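# Move the towel from its rail onto the other rail

## Task

Lift the towel from the rail it currently hangs on and drape it across the second rail so roughly equal lengths hang down on each side. Both rails must stay standing upright, and the robot must neither topple nor finish leaning. At the end, release the towel and withdraw the hands from it.

## Robot and tools

ROBOT. A base that can drive in any direction carries a column about 1.7 m tall. A carriage rides up and down the column (lift_m, 0 to 1 m). It holds two six-joint arms, left and right, each with a five-finger hand. The arm bases sit roughly 0.57 m + lift_m above the floor, and the carriage hangs about 0.15 m below them. A hand point can reach 0.78 m from its shoulder but only about 0.4 m below its arm base. There are three cameras: carriage_camera, fixed and tilted about 20 degrees down; left_wrist_camera and right_wrist_camera, mounted on the little-finger side and aimed at that hand's point. Parked arm joints 1 to 6 are 0, 0.05, 0.05, 1.45, 0, 0.

FRAMES. Base frame: origin on the floor below the base centre, x forward, y left, z up, in metres. The left_hand and right_hand readings are hand points in this frame, and the true hand usually sits a little lower. base_odometry uses the base frame as it was at the start. It counts wheel turns only, so slip looks like travel. Heading is in radians, left positive, within ±3.142.

move. An action may contain "base", "joints" or both, plus optional "speeds" and "min_time_s". All parts start at once. "base" holds exactly one key, and each is an offset from where the base last measured itself: translate_m (metres, forward positive, -2 to 2), strafe_m (metres, left positive, -2 to 2) or rotate_rad (radians, counter-clockwise positive, -6.3 to 6.3). "joints" is a single object keyed by joint name, covering both arms, and every value is an absolute target. lift_m is 0 to 1 m. For each side, <side>_joint1_rad (-2.617 to 3.054) turns the arm about vertical, 0 forward and positive left. <side>_joint2_rad (0 to 3.141) is the shoulder: 0 upper arm back and level, 1.57 up, 3.14 forward. <side>_joint3_rad (0 to 3.141) is the elbow, 0 folded and 3.14 straight. <side>_joint4_rad (±1.57) is wrist pitch, positive lifting the fingertips. <side>_joint5_rad (±1.57) is wrist yaw, positive swinging the fingertips right. <side>_joint6_rad (±2.094) is hand roll, positive clockwise as seen from the forearm. Finger keys are <side>_hand_little, _ring, _middle, _index, _thumb_bend and _thumb_turn, each -1 (closed; for thumb_turn, in front of the palm) to +1 (open). <side>_hand_force_limit (-1 to 1) is a setting, not a motion: the closing stop force, running from about 0 N to 10 N (15 N for the thumb). <side>_hand_speed (-0.96 to 1) sets finger speed, and -0.94 or lower gives a gentle grip. "speeds" gives top speeds for this action only: translate_m and strafe_m 0.02 to 0.5 m/s, rotate_rad 0.05 to 1.57 rad/s, lift_m 0.08 to 0.27 m/s. "min_time_s" (0.1 to 8 s) sets the shortest duration for arm motions. A value of 2 or more straightens the hand path, but too short a value makes the arm rush and overshoot. "cameras" is a list drawn from the three names or "all". "blocking" false returns after about 0.5 s while motion continues. A later move overrides only the joints, or base, that it names. An action lasts at most 15 s. An unknown key makes the call invalid, and an out-of-range value gets it refused. After a refusal or an unrequested stop, the remaining calls in that reply are skipped.

Other tools. wait {seconds 0 to 10, cameras} commands nothing and returns early once motion ends. stop brakes all running motion, though the base coasts a little first. zoom_image {camera, region [x0,y0,x1,y1]} enlarges part of the latest image, at most 504 by 504 px. show_instructions displays the reference pages. finished_scene ends the scene for good, so the towel must already be placed and released.

RESULTS. "move" says done or the worst status. base_status and joint_status report done, moving, off_target (came to rest short and may still be pushing), contact_stop or time_out (the old target is dropped), not_followed (arm targets withheld, e.g. to avoid arm-arm contact), or limit_stop_at_motor_heat. on_its_own lists what the robot did that was not commanded. <side>_hand_stopped_by gives six words for little, ring, middle, index, thumb_bend and thumb_turn: moving, target, force, stalled or fault. <side>_<motor>_load_n is fingertip force in N, positive when pushed open. If the load drops to about 0 while gripping, the grip has probably slipped. motor_effort is in % of maximum, with the peak in brackets. If lift effort keeps falling while the lift lowers, a hand is resting on something. Joint torques are noisy and carry offsets. MOTOR HOT appears at 75 °C. At 100 °C an OVER-TEMPERATURE FAULT drops that arm for 30 to 60 s, after which its targets must be sent again.

FINGERS. A finger motor moves only when its target changes, and it locks at the target or at the force limit. To squeeze tighter, raise force_limit and send a target closed further than the current reading. To loosen, send a target more open than the reading. With the thumb turned in front of the palm, the hand wraps objects about 0.035 to 0.065 m thick. For cloth, pinching between the thumb and the index/middle usually works.

AVOID. Never let the arms hit or press each other, fingers included. Do not push rails hard or knock them over. Keep the carriage low and the arms close in while driving, since pulling, stretched reach or sudden stops can tip the robot. Arms with no contact stop keep pressing on whatever blocks them. Park arms when idle, because stretched arms overheat even without a load. With joint2 below 0.8, turning joint1 outward by 0.5 rad or more can hit the column. If a drive is stopped by contact, back off about 0.2 m. Do not drop the towel or let it go while it is still moving.

Each tool is called after "Emit:" in YAML: its name, and indented under it one key for each argument.

Reference images:

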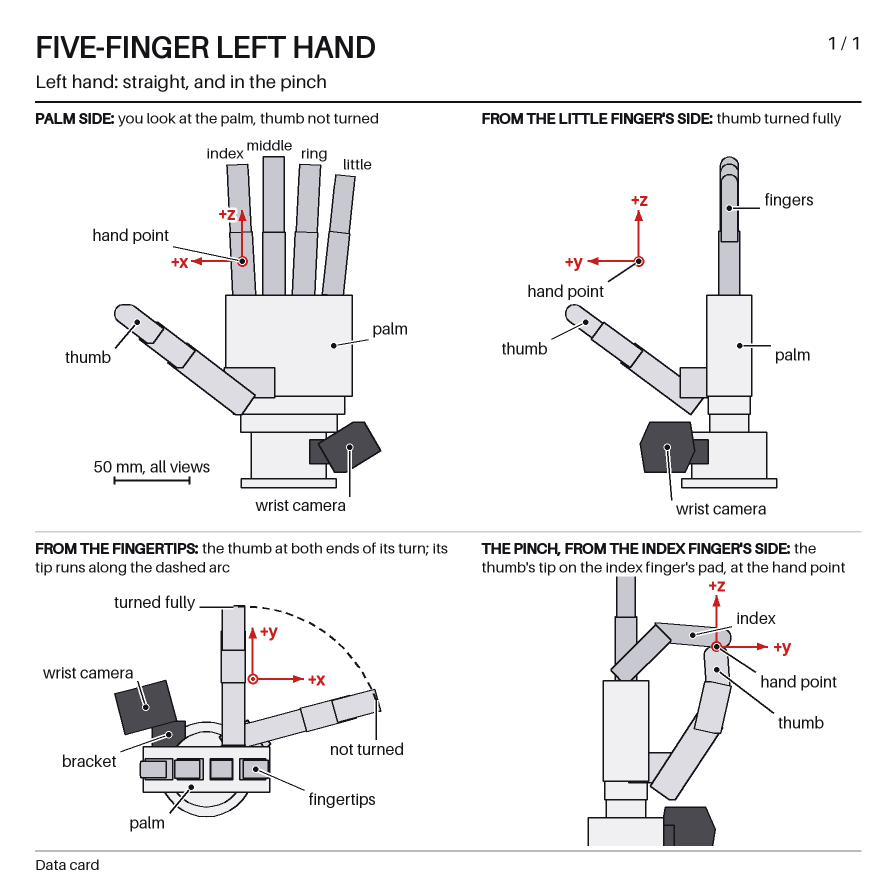

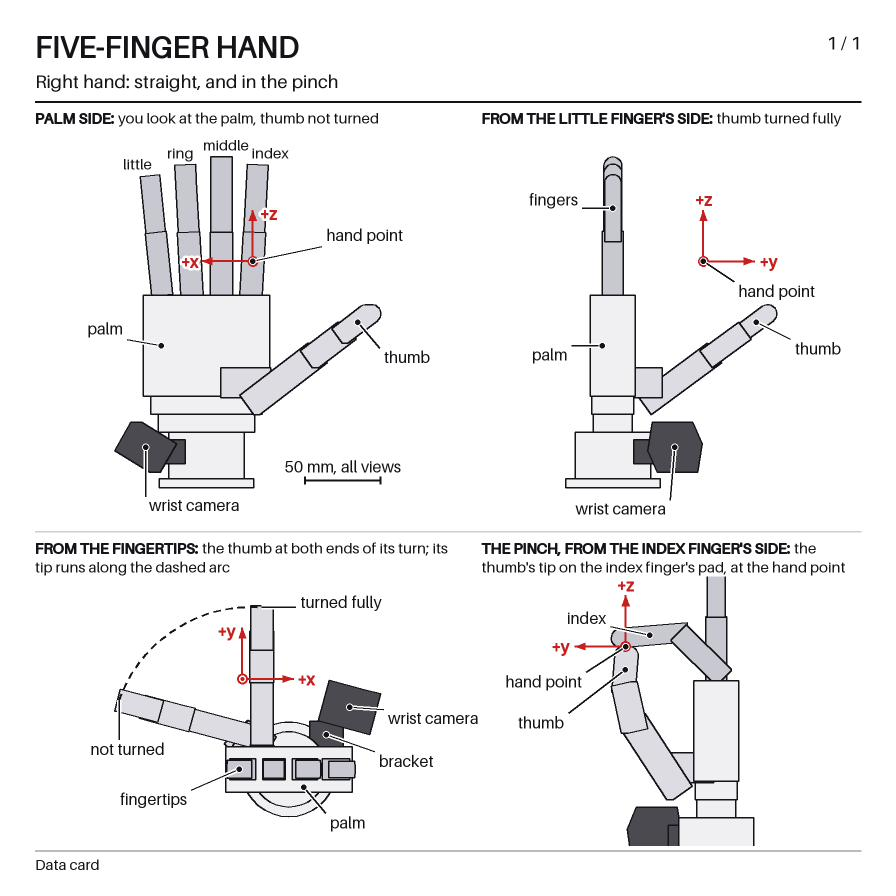

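## Session

Emit:
move:

Scene clock: 0.00 s.
Joint torques (N m): no reading
base_odometry: x=+0.000 y=+0.000 heading=+0.000
base_status: not commanded
joint_positions: lift_m=+0.300 left_joint1_rad=-0.005 left_joint2_rad=+0.056 left_joint3_rad=+0.051 left_joint4_rad=+1.409 left_joint5_rad=+0.039 left_joint6_rad=-0.025 right_joint1_rad=-0.019 right_joint2_rad=+0.053 right_joint3_rad=+0.044 right_joint4_rad=+1.502 right_joint5_rad=-0.048 right_joint6_rad=+0.014 left_hand_little=+1.000 left_hand_ring=+1.000 left_hand_middle=+1.000 left_hand_index=+1.000 left_hand_thumb_turn=+1.000 left_hand_thumb_bend=+1.000 left_hand_force_limit=+0.000 left_hand_speed=-0.800 right_hand_little=+1.000 right_hand_ring=+1.000 right_hand_middle=+1.000 right_hand_index=+1.000 right_hand_thumb_turn=+1.000 right_hand_thumb_bend=+1.000 right_hand_force_limit=+0.000 right_hand_speed=-0.800
joint_status: not commanded
left_hand_stopped_by: target,target,target,target,target,target
right_hand_stopped_by: target,target,target,target,target,target
left_little_load_n: 0.5
left_ring_load_n: 0.0
left_middle_load_n: 0.0
left_index_load_n: 0.0
left_thumb_bend_load_n: 0.0
left_thumb_turn_load_n: 0.0
right_little_load_n: 0.0
right_ring_load_n: 0.0
right_middle_load_n: 0.5
right_index_load_n: 0.0
right_thumb_bend_load_n: 0.0
right_thumb_turn_load_n: 0.0
motor_effort: lift_m=+26 drive_wheels=+1
left_hand: x=+0.3285 y=+0.2749 z=+1.3414 quat_wxyz=(+0.693, -0.046, +0.072, -0.716) (m; base frame)
right_hand: x=+0.3070 y=-0.2759 z=+1.3475 quat_wxyz=(+0.705, -0.044, +0.011, -0.707) (m; base frame)
pictures: carriage_camera, left_wrist_camera, right_wrist_camera
Images, in order (width x height): carriage_camera 896x504, left_wrist_camera 896x504, right_wrist_camera 896x504.

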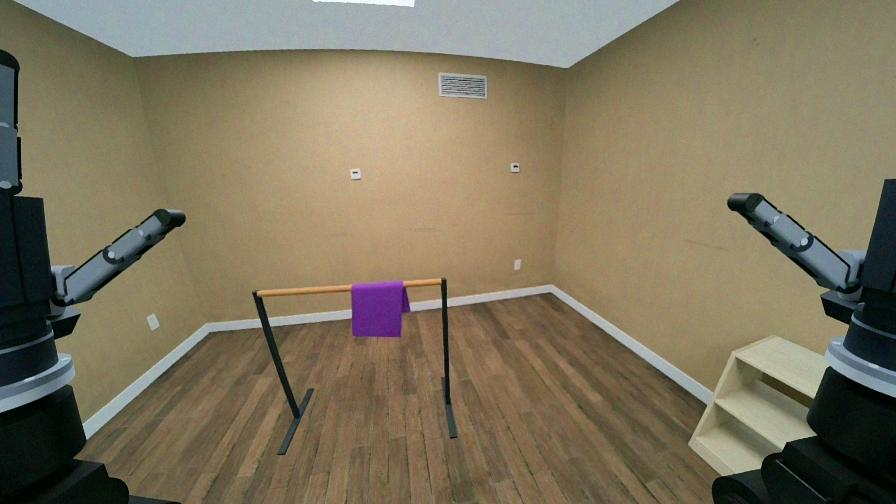

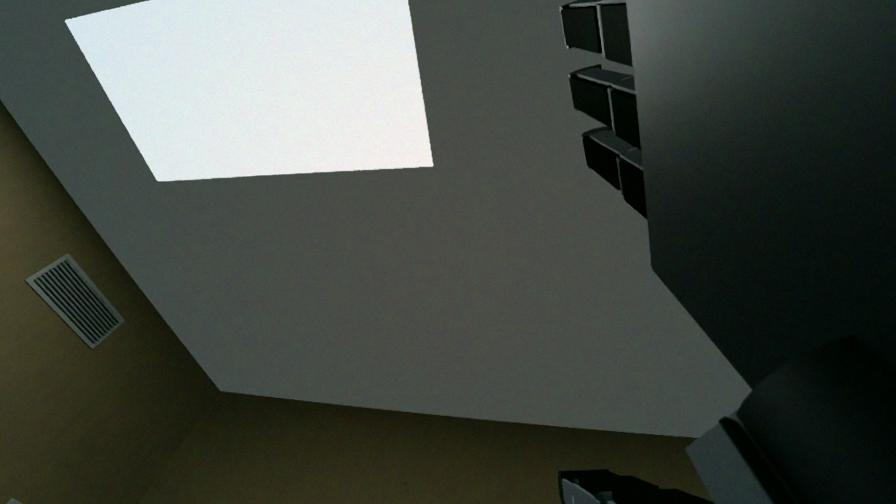

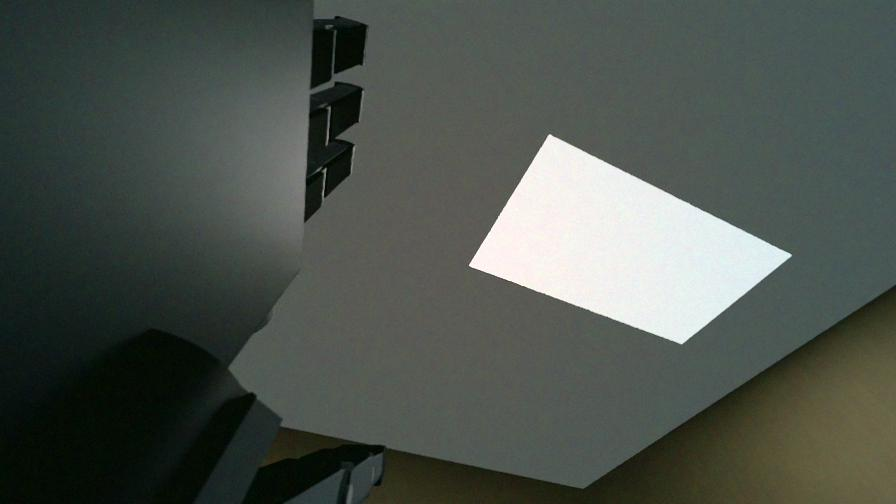

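Emit:
zoom_image:
  camera: "carriage_camera"
  region: [220, 240, 520, 480]

Emit:
move:
  base: {"rotate_rad": 1.2}
  cameras: ["carriage_camera"]

Scaled by 1.680.

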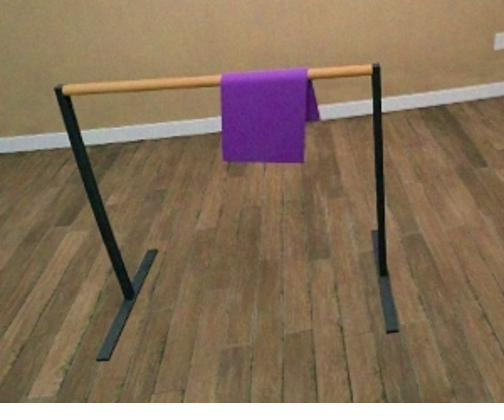

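Scene clock: 3.03 s.
Joint torques (N m): left_arm=[0.32 4.22 5.57 0.11 -0.07 0] | right_arm=[-0.29 3.64 5.82 -0.08 0.02 -0.09]
move: done
base_odometry: x=+0.000 y=+0.000 heading=+1.199
base_status: done
joint_positions: lift_m=+0.300 left_joint1_rad=-0.005 left_joint2_rad=+0.056 left_joint3_rad=+0.051 left_joint4_rad=+1.409 left_joint5_rad=+0.039 left_joint6_rad=-0.025 right_joint1_rad=-0.019 right_joint2_rad=+0.053 right_joint3_rad=+0.044 right_joint4_rad=+1.502 right_joint5_rad=-0.048 right_joint6_rad=+0.014 left_hand_little=+1.000 left_hand_ring=+1.000 left_hand_middle=+1.000 left_hand_index=+1.000 left_hand_thumb_turn=+1.000 left_hand_thumb_bend=+1.000 left_hand_force_limit=+0.000 left_hand_speed=-0.800 right_hand_little=+1.000 right_hand_ring=+1.000 right_hand_middle=+1.000 right_hand_index=+1.000 right_hand_thumb_turn=+1.000 right_hand_thumb_bend=+1.000 right_hand_force_limit=+0.000 right_hand_speed=-0.800
joint_status: not commanded
left_hand_stopped_by: target,target,target,target,target,target
right_hand_stopped_by: target,target,target,target,target,target
left_little_load_n: 0.0
left_ring_load_n: 0.0
left_middle_load_n: 0.0
left_index_load_n: 0.0
left_thumb_bend_load_n: 0.0
left_thumb_turn_load_n: 0.0
right_little_load_n: 0.0
right_ring_load_n: 0.0
right_middle_load_n: 0.0
right_index_load_n: 0.0
right_thumb_bend_load_n: 0.0
right_thumb_turn_load_n: 0.0
motor_effort: lift_m=+26(26) drive_wheels=+6(14)
left_hand: x=+0.3285 y=+0.2749 z=+1.3414 quat_wxyz=(+0.693, -0.046, +0.072, -0.716) (m; base frame)
right_hand: x=+0.3071 y=-0.2759 z=+1.3475 quat_wxyz=(+0.705, -0.044, +0.011, -0.707) (m; base frame)
pictures: carriage_camera
Images, in order (width x height): carriage_camera 896x504.

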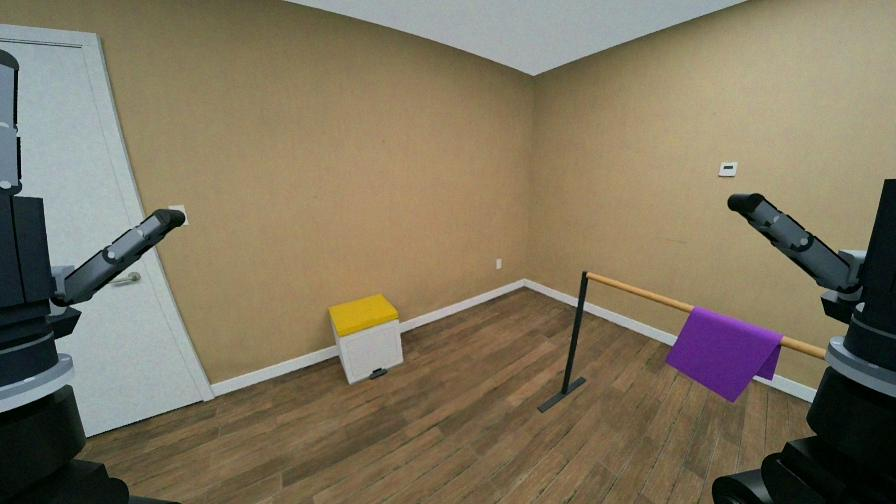

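Emit:
move:
  base: {"rotate_rad": 1.3}
  cameras: ["carriage_camera"]

Emit:
move:
  base: {"rotate_rad": 1.3}
  cameras: ["carriage_camera"]

Emit:
move:
  base: {"rotate_rad": 1.2}
  cameras: ["carriage_camera"]

Scene clock: 6.33 s.
Joint torques (N m): left_arm=[0.35 4.23 5.57 0.12 -0.07 -0.01] | right_arm=[-0.21 3.63 5.89 -0.07 0.01 -0.09]
move: done
base_odometry: x=+0.000 y=+0.000 heading=+2.499
base_status: done
joint_positions: lift_m=+0.300 left_joint1_rad=-0.005 left_joint2_rad=+0.056 left_joint3_rad=+0.051 left_joint4_rad=+1.409 left_joint5_rad=+0.039 left_joint6_rad=-0.025 right_joint1_rad=-0.019 right_joint2_rad=+0.053 right_joint3_rad=+0.044 right_joint4_rad=+1.502 right_joint5_rad=-0.048 right_joint6_rad=+0.014 left_hand_little=+1.000 left_hand_ring=+1.000 left_hand_middle=+1.000 left_hand_index=+1.000 left_hand_thumb_turn=+1.000 left_hand_thumb_bend=+1.000 left_hand_force_limit=+0.000 left_hand_speed=-0.800 right_hand_little=+1.000 right_hand_ring=+1.000 right_hand_middle=+1.000 right_hand_index=+1.000 right_hand_thumb_turn=+1.000 right_hand_thumb_bend=+1.000 right_hand_force_limit=+0.000 right_hand_speed=-0.800
joint_status: not commanded
left_hand_stopped_by: target,target,target,target,target,target
right_hand_stopped_by: target,target,target,target,target,target
left_little_load_n: 0.0
left_ring_load_n: 0.0
left_middle_load_n: 0.0
left_index_load_n: 0.0
left_thumb_bend_load_n: 0.0
left_thumb_turn_load_n: 0.0
right_little_load_n: 0.0
right_ring_load_n: 0.0
right_middle_load_n: 0.0
right_index_load_n: 0.0
right_thumb_bend_load_n: 0.0
right_thumb_turn_load_n: 0.0
motor_effort: lift_m=+26(26) drive_wheels=+6(13)
left_hand: x=+0.3285 y=+0.2749 z=+1.3414 quat_wxyz=(+0.693, -0.046, +0.072, -0.716) (m; base frame)
right_hand: x=+0.3071 y=-0.2759 z=+1.3475 quat_wxyz=(+0.705, -0.044, +0.011, -0.707) (m; base frame)
pictures: carriage_camera
Images, in order (width x height): carriage_camera 896x504.

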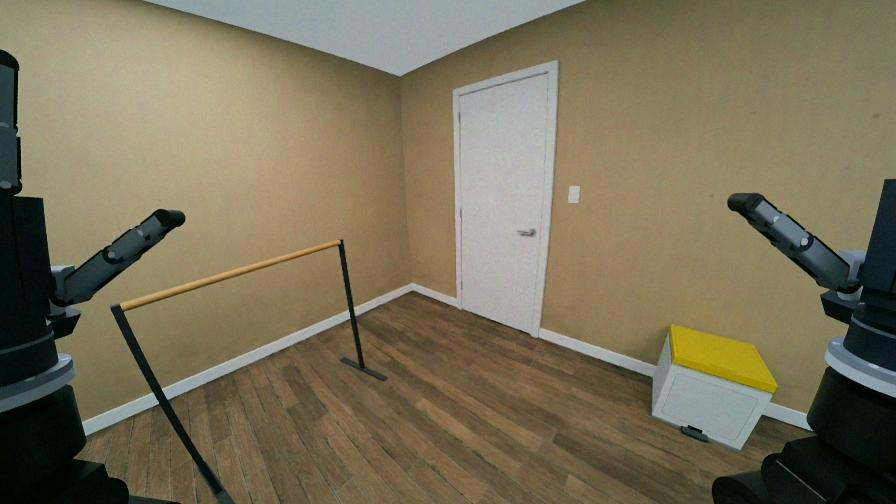

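Scene clock: 9.20 s.
Joint torques (N m): left_arm=[0.35 4.22 5.55 0.11 -0.09 0] | right_arm=[-0.24 3.62 5.83 -0.06 0 -0.09]
move: done
base_odometry: x=+0.000 y=+0.000 heading=-2.485
base_status: done
joint_positions: lift_m=+0.300 left_joint1_rad=-0.005 left_joint2_rad=+0.056 left_joint3_rad=+0.051 left_joint4_rad=+1.409 left_joint5_rad=+0.039 left_joint6_rad=-0.025 right_joint1_rad=-0.019 right_joint2_rad=+0.053 right_joint3_rad=+0.044 right_joint4_rad=+1.502 right_joint5_rad=-0.048 right_joint6_rad=+0.014 left_hand_little=+1.000 left_hand_ring=+1.000 left_hand_middle=+1.000 left_hand_index=+1.000 left_hand_thumb_turn=+1.000 left_hand_thumb_bend=+1.000 left_hand_force_limit=+0.000 left_hand_speed=-0.800 right_hand_little=+1.000 right_hand_ring=+1.000 right_hand_middle=+1.000 right_hand_index=+1.000 right_hand_thumb_turn=+1.000 right_hand_thumb_bend=+1.000 right_hand_force_limit=+0.000 right_hand_speed=-0.800
joint_status: not commanded
left_hand_stopped_by: target,target,target,target,target,target
right_hand_stopped_by: target,target,target,target,target,target
left_little_load_n: 0.0
left_ring_load_n: 0.0
left_middle_load_n: 0.0
left_index_load_n: 0.0
left_thumb_bend_load_n: 0.0
left_thumb_turn_load_n: 0.0
right_little_load_n: 0.0
right_ring_load_n: 0.0
right_middle_load_n: 0.0
right_index_load_n: 0.0
right_thumb_bend_load_n: 0.0
right_thumb_turn_load_n: 0.0
motor_effort: lift_m=+26(26) drive_wheels=+6(13)
left_hand: x=+0.3285 y=+0.2749 z=+1.3414 quat_wxyz=(+0.693, -0.046, +0.072, -0.716) (m; base frame)
right_hand: x=+0.3071 y=-0.2759 z=+1.3475 quat_wxyz=(+0.705, -0.044, +0.011, -0.707) (m; base frame)
pictures: carriage_camera
Images, in order (width x height): carriage_camera 896x504.

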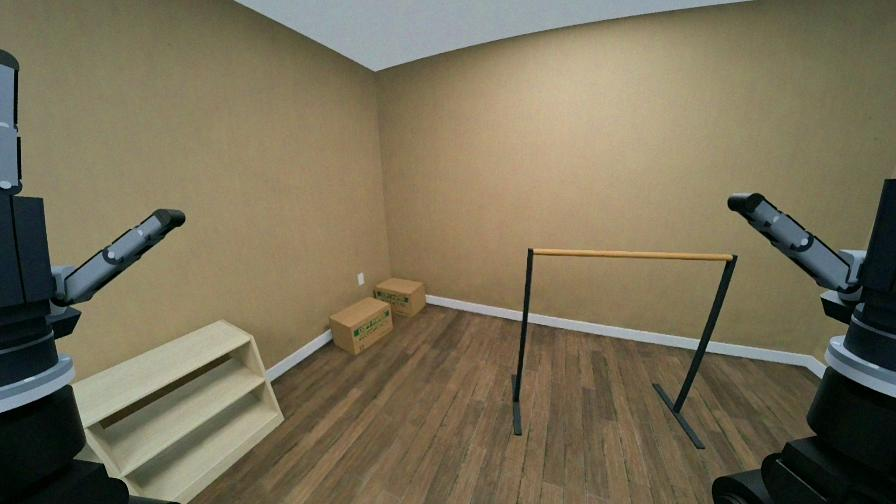

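Scene clock: 11.97 s.
Joint torques (N m): left_arm=[0.34 4.22 5.53 0.11 -0.08 0] | right_arm=[-0.35 3.66 5.82 -0.06 0.03 -0.11]
move: done
base_odometry: x=+0.000 y=+0.000 heading=-1.285
base_status: done
joint_positions: lift_m=+0.300 left_joint1_rad=-0.005 left_joint2_rad=+0.056 left_joint3_rad=+0.051 left_joint4_rad=+1.409 left_joint5_rad=+0.039 left_joint6_rad=-0.025 right_joint1_rad=-0.019 right_joint2_rad=+0.053 right_joint3_rad=+0.044 right_joint4_rad=+1.502 right_joint5_rad=-0.048 right_joint6_rad=+0.014 left_hand_little=+1.000 left_hand_ring=+1.000 left_hand_middle=+1.000 left_hand_index=+1.000 left_hand_thumb_turn=+1.000 left_hand_thumb_bend=+1.000 left_hand_force_limit=+0.000 left_hand_speed=-0.800 right_hand_little=+1.000 right_hand_ring=+1.000 right_hand_middle=+1.000 right_hand_index=+1.000 right_hand_thumb_turn=+1.000 right_hand_thumb_bend=+1.000 right_hand_force_limit=+0.000 right_hand_speed=-0.800
joint_status: not commanded
left_hand_stopped_by: target,target,target,target,target,target
right_hand_stopped_by: target,target,target,target,target,target
left_little_load_n: 0.5
left_ring_load_n: 0.0
left_middle_load_n: 0.0
left_index_load_n: 0.0
left_thumb_bend_load_n: 0.0
left_thumb_turn_load_n: 0.0
right_little_load_n: 0.0
right_ring_load_n: 0.0
right_middle_load_n: 0.0
right_index_load_n: 0.0
right_thumb_bend_load_n: 0.0
right_thumb_turn_load_n: 0.0
motor_effort: lift_m=+25(26) drive_wheels=+6(13)
left_hand: x=+0.3285 y=+0.2749 z=+1.3414 quat_wxyz=(+0.693, -0.046, +0.072, -0.716) (m; base frame)
right_hand: x=+0.3071 y=-0.2759 z=+1.3475 quat_wxyz=(+0.705, -0.044, +0.011, -0.707) (m; base frame)
pictures: carriage_camera
Images, in order (width x height): carriage_camera 896x504.

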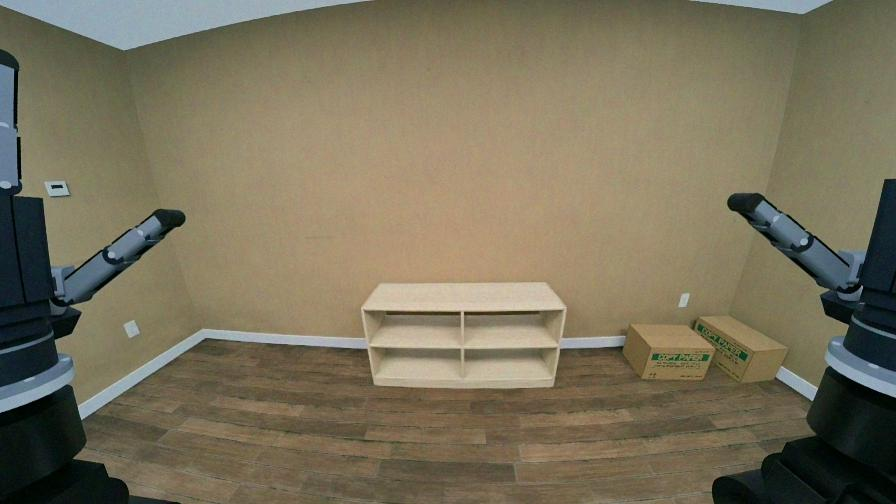

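Emit:
move:
  base: {"rotate_rad": 1.405}
  joints: {"lift_m": 0.2, "left_hand_speed": 0.4, "right_hand_speed": 0.4}
  cameras: ["carriage_camera"]

Scene clock: 28.50 s.
Joint torques (N m): left_arm=[0.32 4.22 5.55 0.11 -0.07 0] | right_arm=[-0.31 3.67 5.85 -0.06 -0.01 -0.12]
move: done
base_odometry: x=+0.000 y=+0.000 heading=+0.119
base_status: done
joint_positions: lift_m=+0.200 left_joint1_rad=-0.005 left_joint2_rad=+0.056 left_joint3_rad=+0.051 left_joint4_rad=+1.409 left_joint5_rad=+0.039 left_joint6_rad=-0.025 right_joint1_rad=-0.019 right_joint2_rad=+0.053 right_joint3_rad=+0.044 right_joint4_rad=+1.501 right_joint5_rad=-0.048 right_joint6_rad=+0.014 left_hand_little=+1.000 left_hand_ring=+1.000 left_hand_middle=+1.000 left_hand_index=+1.000 left_hand_thumb_turn=+1.000 left_hand_thumb_bend=+1.000 left_hand_force_limit=+0.000 left_hand_speed=+0.400 right_hand_little=+1.000 right_hand_ring=+1.000 right_hand_middle=+1.000 right_hand_index=+1.000 right_hand_thumb_turn=+1.000 right_hand_thumb_bend=+1.000 right_hand_force_limit=+0.000 right_hand_speed=+0.400
joint_status: all done
left_hand_stopped_by: target,target,target,target,target,target
right_hand_stopped_by: target,target,target,target,target,target
left_little_load_n: 0.0
left_ring_load_n: 0.0
left_middle_load_n: 0.0
left_index_load_n: 0.0
left_thumb_bend_load_n: 0.0
left_thumb_turn_load_n: 0.0
right_little_load_n: 0.0
right_ring_load_n: 0.0
right_middle_load_n: 0.0
right_index_load_n: 0.0
right_thumb_bend_load_n: 0.0
right_thumb_turn_load_n: 0.0
motor_effort: lift_m=+26(27) drive_wheels=+6(13)
left_hand: x=+0.3285 y=+0.2749 z=+1.2413 quat_wxyz=(+0.693, -0.046, +0.072, -0.716) (m; base frame)
right_hand: x=+0.3072 y=-0.2759 z=+1.2474 quat_wxyz=(+0.705, -0.044, +0.011, -0.707) (m; base frame)
pictures: carriage_camera
Images, in order (width x height): carriage_camera 896x504.

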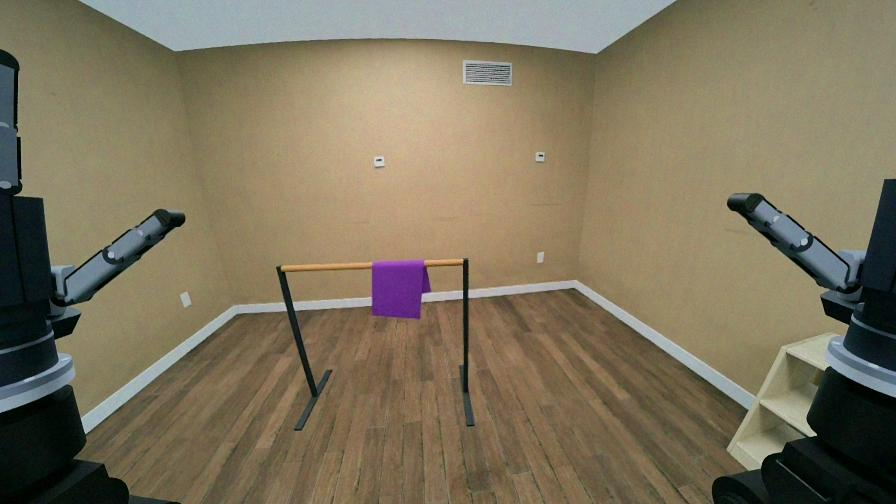

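Emit:
move:
  base: {"strafe_m": 0.22}
  joints: {"left_joint1_rad": 0, "left_joint2_rad": 1.57, "left_joint3_rad": 1.57, "left_joint4_rad": 0, "left_joint5_rad": 0, "left_joint6_rad": 0, "right_joint1_rad": 0, "right_joint2_rad": 2.2, "right_joint3_rad": 1.57, "right_joint4_rad": 0.63, "right_joint5_rad": 0, "right_joint6_rad": 0}
  speeds: {"strafe_m": 0.2}
  min_time_s: 3
  cameras: ["all"]

Scene clock: 35.77 s.
Joint torques (N m): left_arm=[0.7 -8.08 9.68 2.05 -0.12 0.08] | right_arm=[0.29 -11.85 11.19 1.82 0.11 -0.16]
move: done
base_odometry: x=-0.027 y=+0.218 heading=+0.121
base_status: done
joint_positions: lift_m=+0.200 left_joint1_rad=-0.004 left_joint2_rad=+1.566 left_joint3_rad=+1.539 left_joint4_rad=+0.000 left_joint5_rad=+0.012 left_joint6_rad=-0.009 right_joint1_rad=-0.006 right_joint2_rad=+2.199 right_joint3_rad=+1.532 right_joint4_rad=+0.630 right_joint5_rad=-0.016 right_joint6_rad=+0.007 left_hand_little=+1.000 left_hand_ring=+1.000 left_hand_middle=+1.000 left_hand_index=+1.000 left_hand_thumb_turn=+1.000 left_hand_thumb_bend=+1.000 left_hand_force_limit=+0.000 left_hand_speed=+0.400 right_hand_little=+1.000 right_hand_ring=+1.000 right_hand_middle=+1.000 right_hand_index=+1.000 right_hand_thumb_turn=+1.000 right_hand_thumb_bend=+1.000 right_hand_force_limit=+0.000 right_hand_speed=+0.400
joint_status: all done
left_hand_stopped_by: target,target,target,target,target,target
right_hand_stopped_by: target,target,target,target,target,target
left_little_load_n: 0.0
left_ring_load_n: 0.0
left_middle_load_n: 0.0
left_index_load_n: -0.5
left_thumb_bend_load_n: 0.0
left_thumb_turn_load_n: -0.5
right_little_load_n: 0.0
right_ring_load_n: 0.0
right_middle_load_n: 0.0
right_index_load_n: 0.0
right_thumb_bend_load_n: -0.5
right_thumb_turn_load_n: 0.0
motor_effort: lift_m=+26(26) drive_wheels=-8(14)
left_hand: x=+0.7553 y=+0.2793 z=+1.1652 quat_wxyz=(+0.487, -0.505, +0.508, -0.500) (m; base frame)
right_hand: x=+0.8944 y=-0.2852 z=+0.9539 quat_wxyz=(+0.495, -0.510, +0.509, -0.486) (m; base frame)
pictures: carriage_camera, left_wrist_camera, right_wrist_camera
Images, in order (width x height): carriage_camera 896x504, left_wrist_camera 896x504, right_wrist_camera 896x504.

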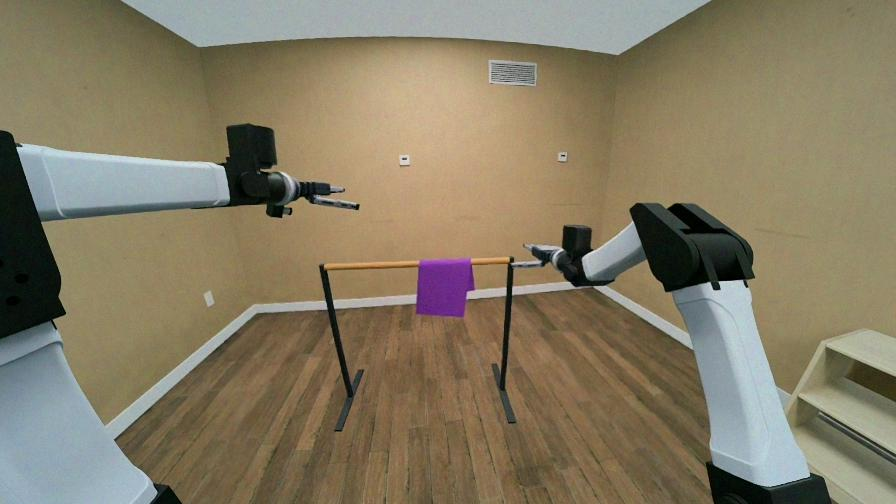

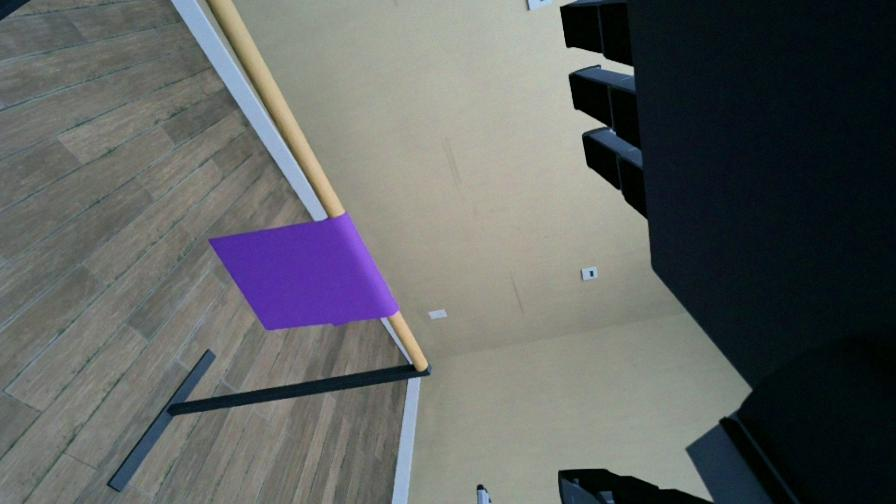

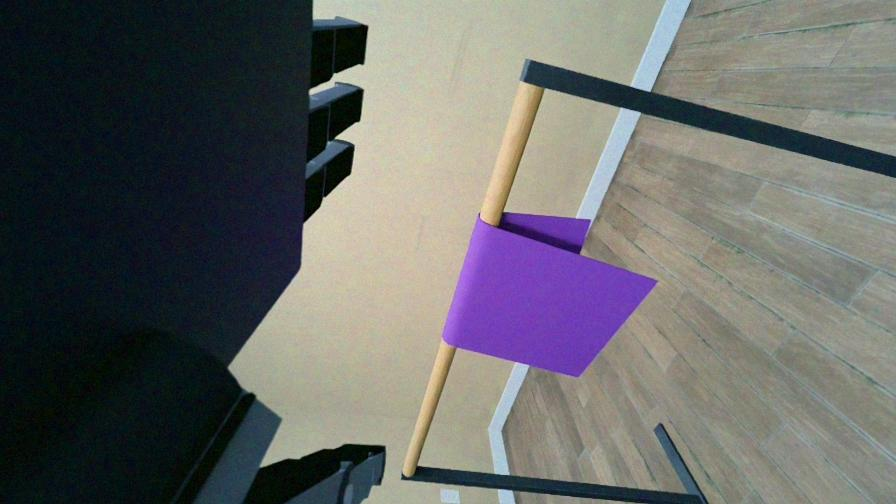

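Emit:
move:
  base: {"rotate_rad": 0.03}
  joints: {"left_joint1_rad": 0.45, "left_joint2_rad": 2.8, "left_joint3_rad": 1.6, "left_joint4_rad": 1.2, "left_joint5_rad": 1.5, "left_joint6_rad": -1.57, "right_joint1_rad": -0.45, "right_joint2_rad": 2.8, "right_joint3_rad": 1.6, "right_joint4_rad": 1.2, "right_joint5_rad": -1.5, "right_joint6_rad": 1.57, "left_hand_little": -1, "left_hand_ring": -1, "left_hand_thumb_turn": -1, "left_hand_index": 0.3, "left_hand_middle": 0.3, "right_hand_little": -1, "right_hand_ring": -1, "right_hand_thumb_turn": -1, "right_hand_index": 0.3, "right_hand_middle": 0.3}
  min_time_s: 2.5
  cameras: ["all"]

Scene clock: 46.40 s.
Joint torques (N m): left_arm=[0.79 -14.2 5.81 1.34 0.11 -0.13] | right_arm=[-0.8 -12.01 7.2 1.3 -0.23 0]
move: done
base_odometry: x=-0.027 y=+0.218 heading=+0.150
base_status: done
joint_positions: lift_m=+0.200 left_joint1_rad=+0.445 left_joint2_rad=+2.796 left_joint3_rad=+1.580 left_joint4_rad=+1.185 left_joint5_rad=+1.487 left_joint6_rad=-1.559 right_joint1_rad=-0.445 right_joint2_rad=+2.796 right_joint3_rad=+1.574 right_joint4_rad=+1.177 right_joint5_rad=-1.482 right_joint6_rad=+1.562 left_hand_little=-1.000 left_hand_ring=-1.000 left_hand_middle=+0.300 left_hand_index=+0.300 left_hand_thumb_turn=-1.000 left_hand_thumb_bend=+1.000 left_hand_force_limit=+0.000 left_hand_speed=+0.400 right_hand_little=-1.000 right_hand_ring=-1.000 right_hand_middle=+0.300 right_hand_index=+0.300 right_hand_thumb_turn=-1.000 right_hand_thumb_bend=+1.000 right_hand_force_limit=+0.000 right_hand_speed=+0.400
joint_status: all done
left_hand_stopped_by: target,target,target,target,target,target
right_hand_stopped_by: target,target,target,target,target,target
left_little_load_n: 0.0
left_ring_load_n: 0.0
left_middle_load_n: 0.0
left_index_load_n: 0.0
left_thumb_bend_load_n: 0.0
left_thumb_turn_load_n: 0.0
right_little_load_n: 0.0
right_ring_load_n: 0.0
right_middle_load_n: 0.0
right_index_load_n: 0.0
right_thumb_bend_load_n: 0.0
right_thumb_turn_load_n: -0.5
motor_effort: lift_m=+26(26) drive_wheels=-7(8)
left_hand: x=+0.7074 y=+0.3257 z=+0.8243 quat_wxyz=(-0.357, -0.617, +0.347, -0.609) (m; base frame)
right_hand: x=+0.7075 y=-0.3256 z=+0.8228 quat_wxyz=(+0.606, -0.340, +0.622, +0.361) (m; base frame)
pictures: carriage_camera, left_wrist_camera, right_wrist_camera
Images, in order (width x height): carriage_camera 896x504, left_wrist_camera 896x504, right_wrist_camera 896x504.

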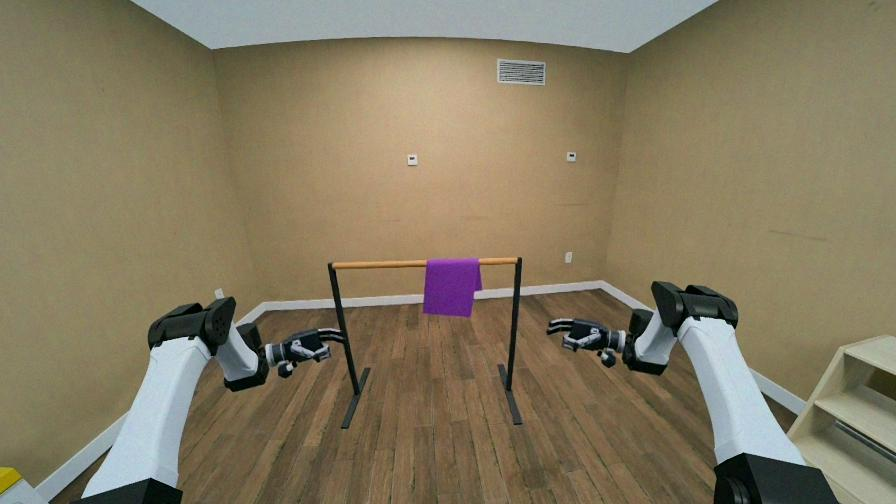

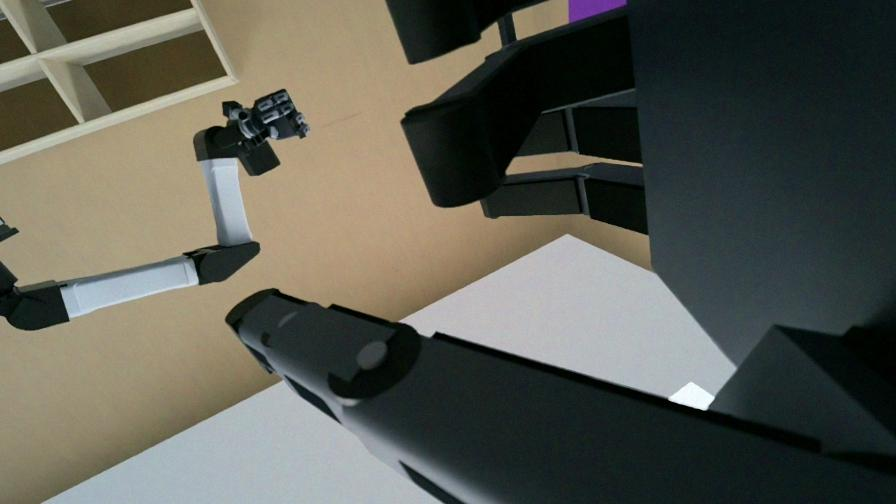

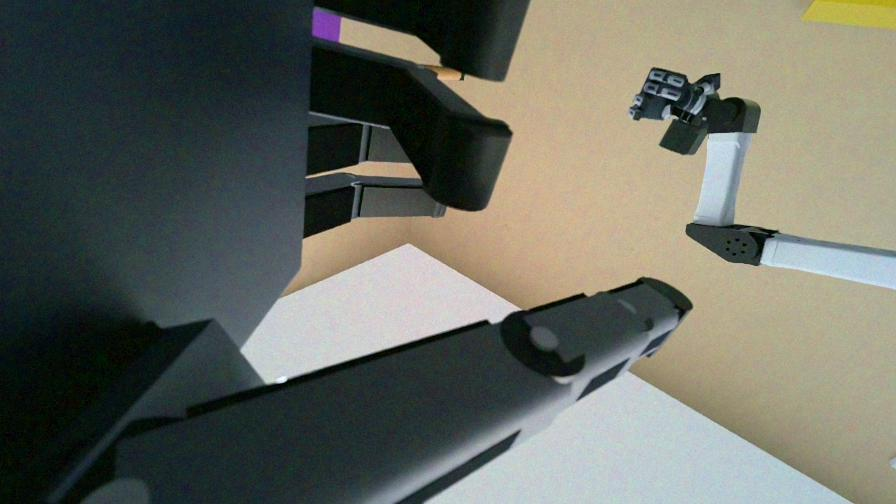

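Emit:
move:
  base: {"translate_m": 0.5}
  joints: {"lift_m": 0.0}
  speeds: {"translate_m": 0.25}
  cameras: ["all"]

Scene clock: 52.50 s.
Joint torques (N m): left_arm=[0.62 -15.61 5.23 1.28 0.08 -0.13] | right_arm=[-0.03 -13.45 6.45 1.14 0.49 0.01]
move: done
base_odometry: x=+0.468 y=+0.294 heading=+0.151
base_status: done
joint_positions: lift_m=+0.000 left_joint1_rad=+0.447 left_joint2_rad=+2.810 left_joint3_rad=+1.585 left_joint4_rad=+1.192 left_joint5_rad=+1.493 left_joint6_rad=-1.562 right_joint1_rad=-0.453 right_joint2_rad=+2.812 right_joint3_rad=+1.580 right_joint4_rad=+1.187 right_joint5_rad=-1.558 right_joint6_rad=+1.562 left_hand_little=-1.000 left_hand_ring=-1.000 left_hand_middle=+0.300 left_hand_index=+0.300 left_hand_thumb_turn=-1.000 left_hand_thumb_bend=+1.000 left_hand_force_limit=+0.000 left_hand_speed=+0.400 right_hand_little=-1.000 right_hand_ring=-1.000 right_hand_middle=+0.300 right_hand_index=+0.300 right_hand_thumb_turn=-1.000 right_hand_thumb_bend=+1.000 right_hand_force_limit=+0.000 right_hand_speed=+0.400
joint_status: all done
left_hand_stopped_by: target,target,target,target,target,target
right_hand_stopped_by: target,target,target,target,target,target
left_little_load_n: 0.0
left_ring_load_n: 0.0
left_middle_load_n: 0.0
left_index_load_n: 0.0
left_thumb_bend_load_n: 0.0
left_thumb_turn_load_n: 0.0
right_little_load_n: 0.0
right_ring_load_n: 0.0
right_middle_load_n: 0.0
right_index_load_n: -0.5
right_thumb_bend_load_n: 0.0
right_thumb_turn_load_n: 0.0
motor_effort: lift_m=+26(27) drive_wheels=+5(14)
left_hand: x=+0.7058 y=+0.3262 z=+0.6197 quat_wxyz=(-0.360, -0.617, +0.346, -0.608) (m; base frame)
right_hand: x=+0.6917 y=-0.3263 z=+0.6182 quat_wxyz=(+0.595, -0.360, +0.609, +0.382) (m; base frame)
pictures: carriage_camera, left_wrist_camera, right_wrist_camera
Images, in order (width x height): carriage_camera 896x504, left_wrist_camera 896x504, right_wrist_camera 896x504.

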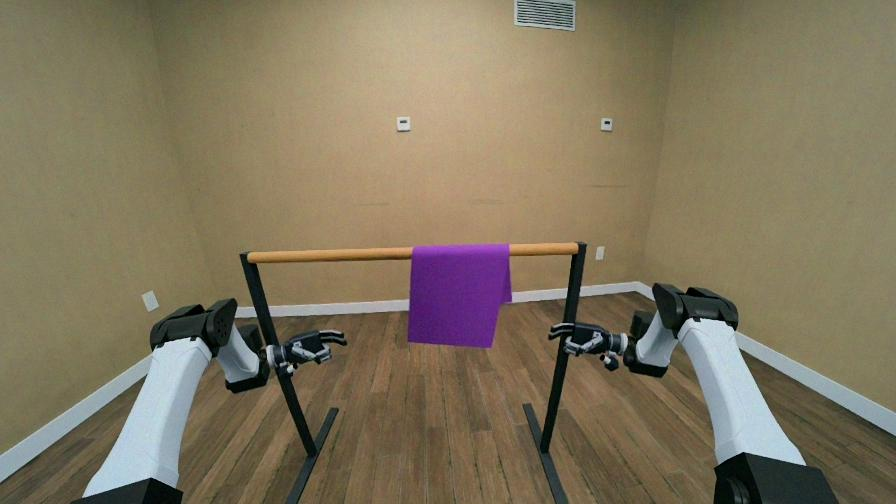

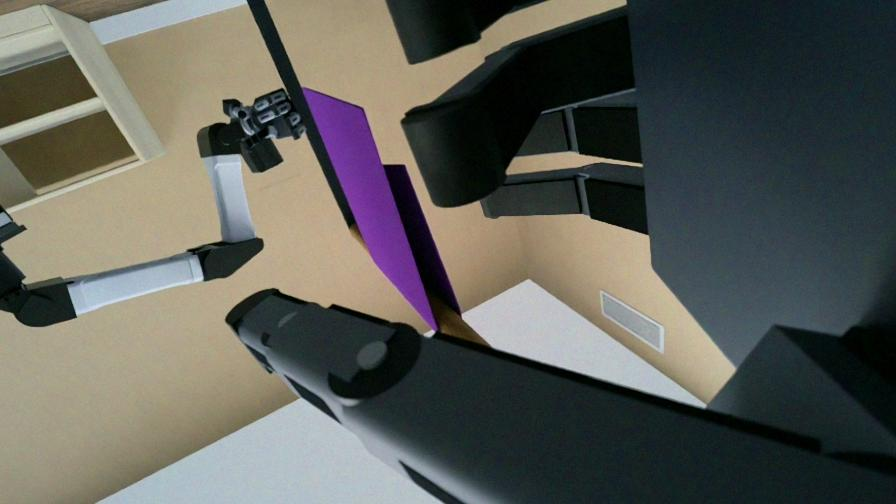

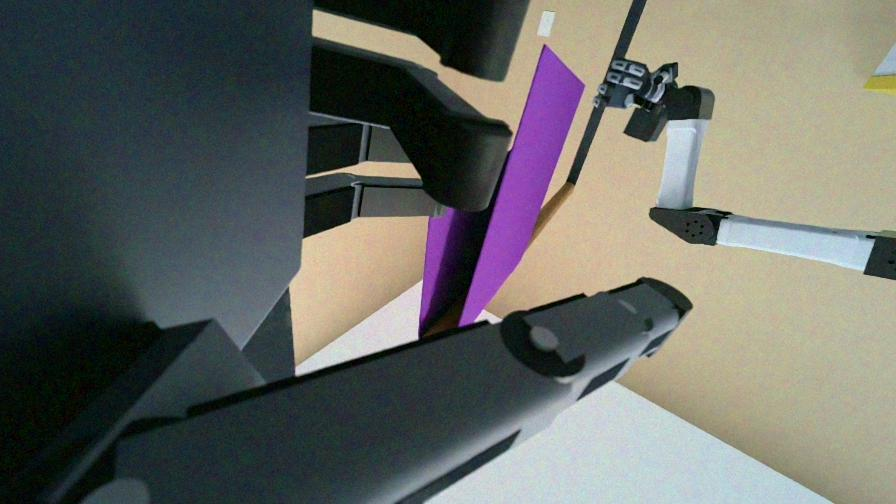

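Emit:
move:
  base: {"rotate_rad": 0.02}
  joints: {"left_joint1_rad": 0.2, "left_joint2_rad": 2.965, "left_joint3_rad": 1.535, "left_joint4_rad": 1.45, "left_joint5_rad": 1.55, "left_joint6_rad": -1.57, "right_joint1_rad": -0.2, "right_joint2_rad": 2.965, "right_joint3_rad": 1.535, "right_joint4_rad": 1.45, "right_joint5_rad": -1.55, "right_joint6_rad": 1.57}
  min_time_s: 2
  cameras: ["all"]

Scene clock: 58.77 s.
Joint torques (N m): left_arm=[-0.14 -13.24 2.45 1.28 0.09 -0.13] | right_arm=[-0.01 -11.49 2.61 1.24 -0.2 0]
move: done
base_odometry: x=+0.468 y=+0.294 heading=+0.169
base_status: done
joint_positions: lift_m=+0.000 left_joint1_rad=+0.205 left_joint2_rad=+2.959 left_joint3_rad=+1.540 left_joint4_rad=+1.436 left_joint5_rad=+1.539 left_joint6_rad=-1.562 right_joint1_rad=-0.203 right_joint2_rad=+2.962 right_joint3_rad=+1.544 right_joint4_rad=+1.427 right_joint5_rad=-1.534 right_joint6_rad=+1.563 left_hand_little=-1.000 left_hand_ring=-1.000 left_hand_middle=+0.300 left_hand_index=+0.300 left_hand_thumb_turn=-1.000 left_hand_thumb_bend=+1.000 left_hand_force_limit=+0.000 left_hand_speed=+0.400 right_hand_little=-1.000 right_hand_ring=-1.000 right_hand_middle=+0.300 right_hand_index=+0.300 right_hand_thumb_turn=-1.000 right_hand_thumb_bend=+1.000 right_hand_force_limit=+0.000 right_hand_speed=+0.400
joint_status: all done
left_hand_stopped_by: target,target,target,target,target,target
right_hand_stopped_by: target,target,target,target,target,target
left_little_load_n: 0.0
left_ring_load_n: 0.0
left_middle_load_n: 0.0
left_index_load_n: 0.0
left_thumb_bend_load_n: 0.0
left_thumb_turn_load_n: 0.0
right_little_load_n: 0.0
right_ring_load_n: 0.5
right_middle_load_n: 0.0
right_index_load_n: 0.0
right_thumb_bend_load_n: 0.0
right_thumb_turn_load_n: 0.0
motor_effort: lift_m=+26(27) drive_wheels=-7(11)
left_hand: x=+0.6512 y=+0.2040 z=+0.5601 quat_wxyz=(-0.430, -0.550, +0.445, -0.562) (m; base frame)
right_hand: x=+0.6523 y=-0.2031 z=+0.5592 quat_wxyz=(+0.560, -0.441, +0.553, +0.432) (m; base frame)
pictures: carriage_camera, left_wrist_camera, right_wrist_camera
Images, in order (width x height): carriage_camera 896x504, left_wrist_camera 896x504, right_wrist_camera 896x504.

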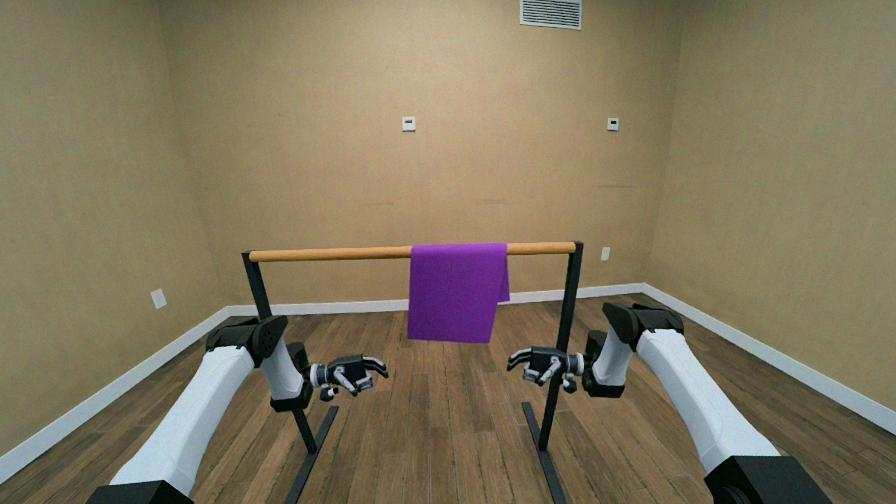

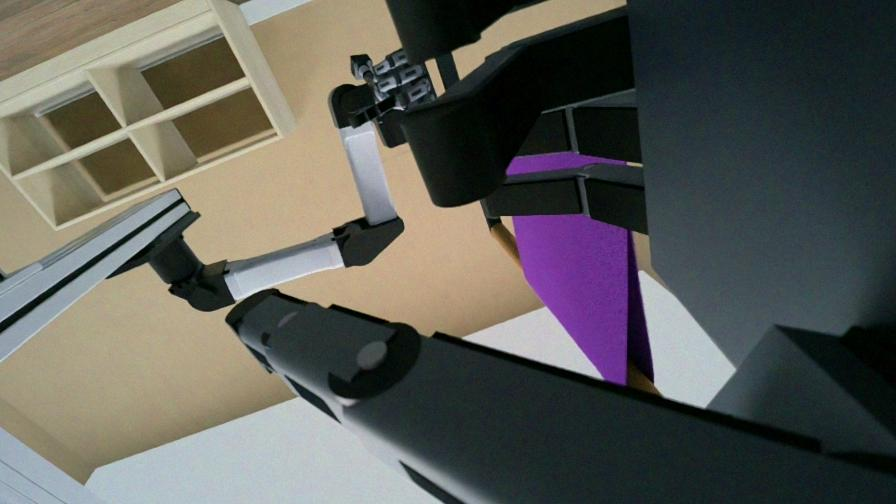

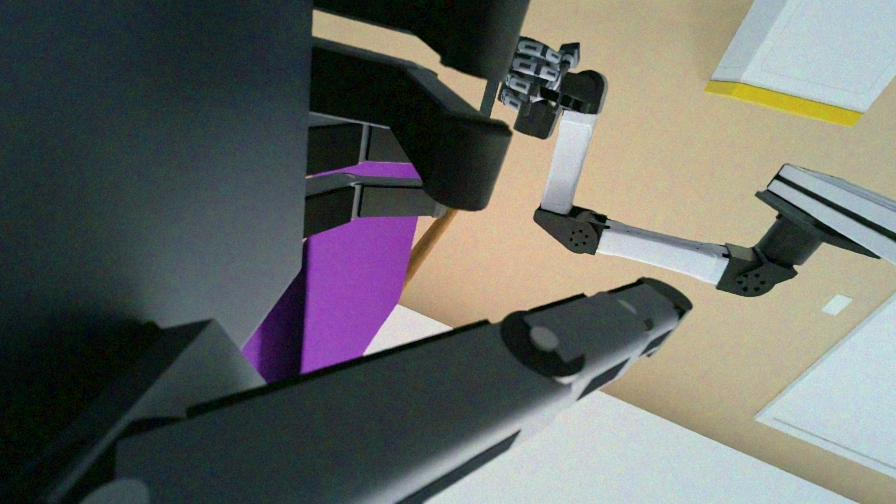

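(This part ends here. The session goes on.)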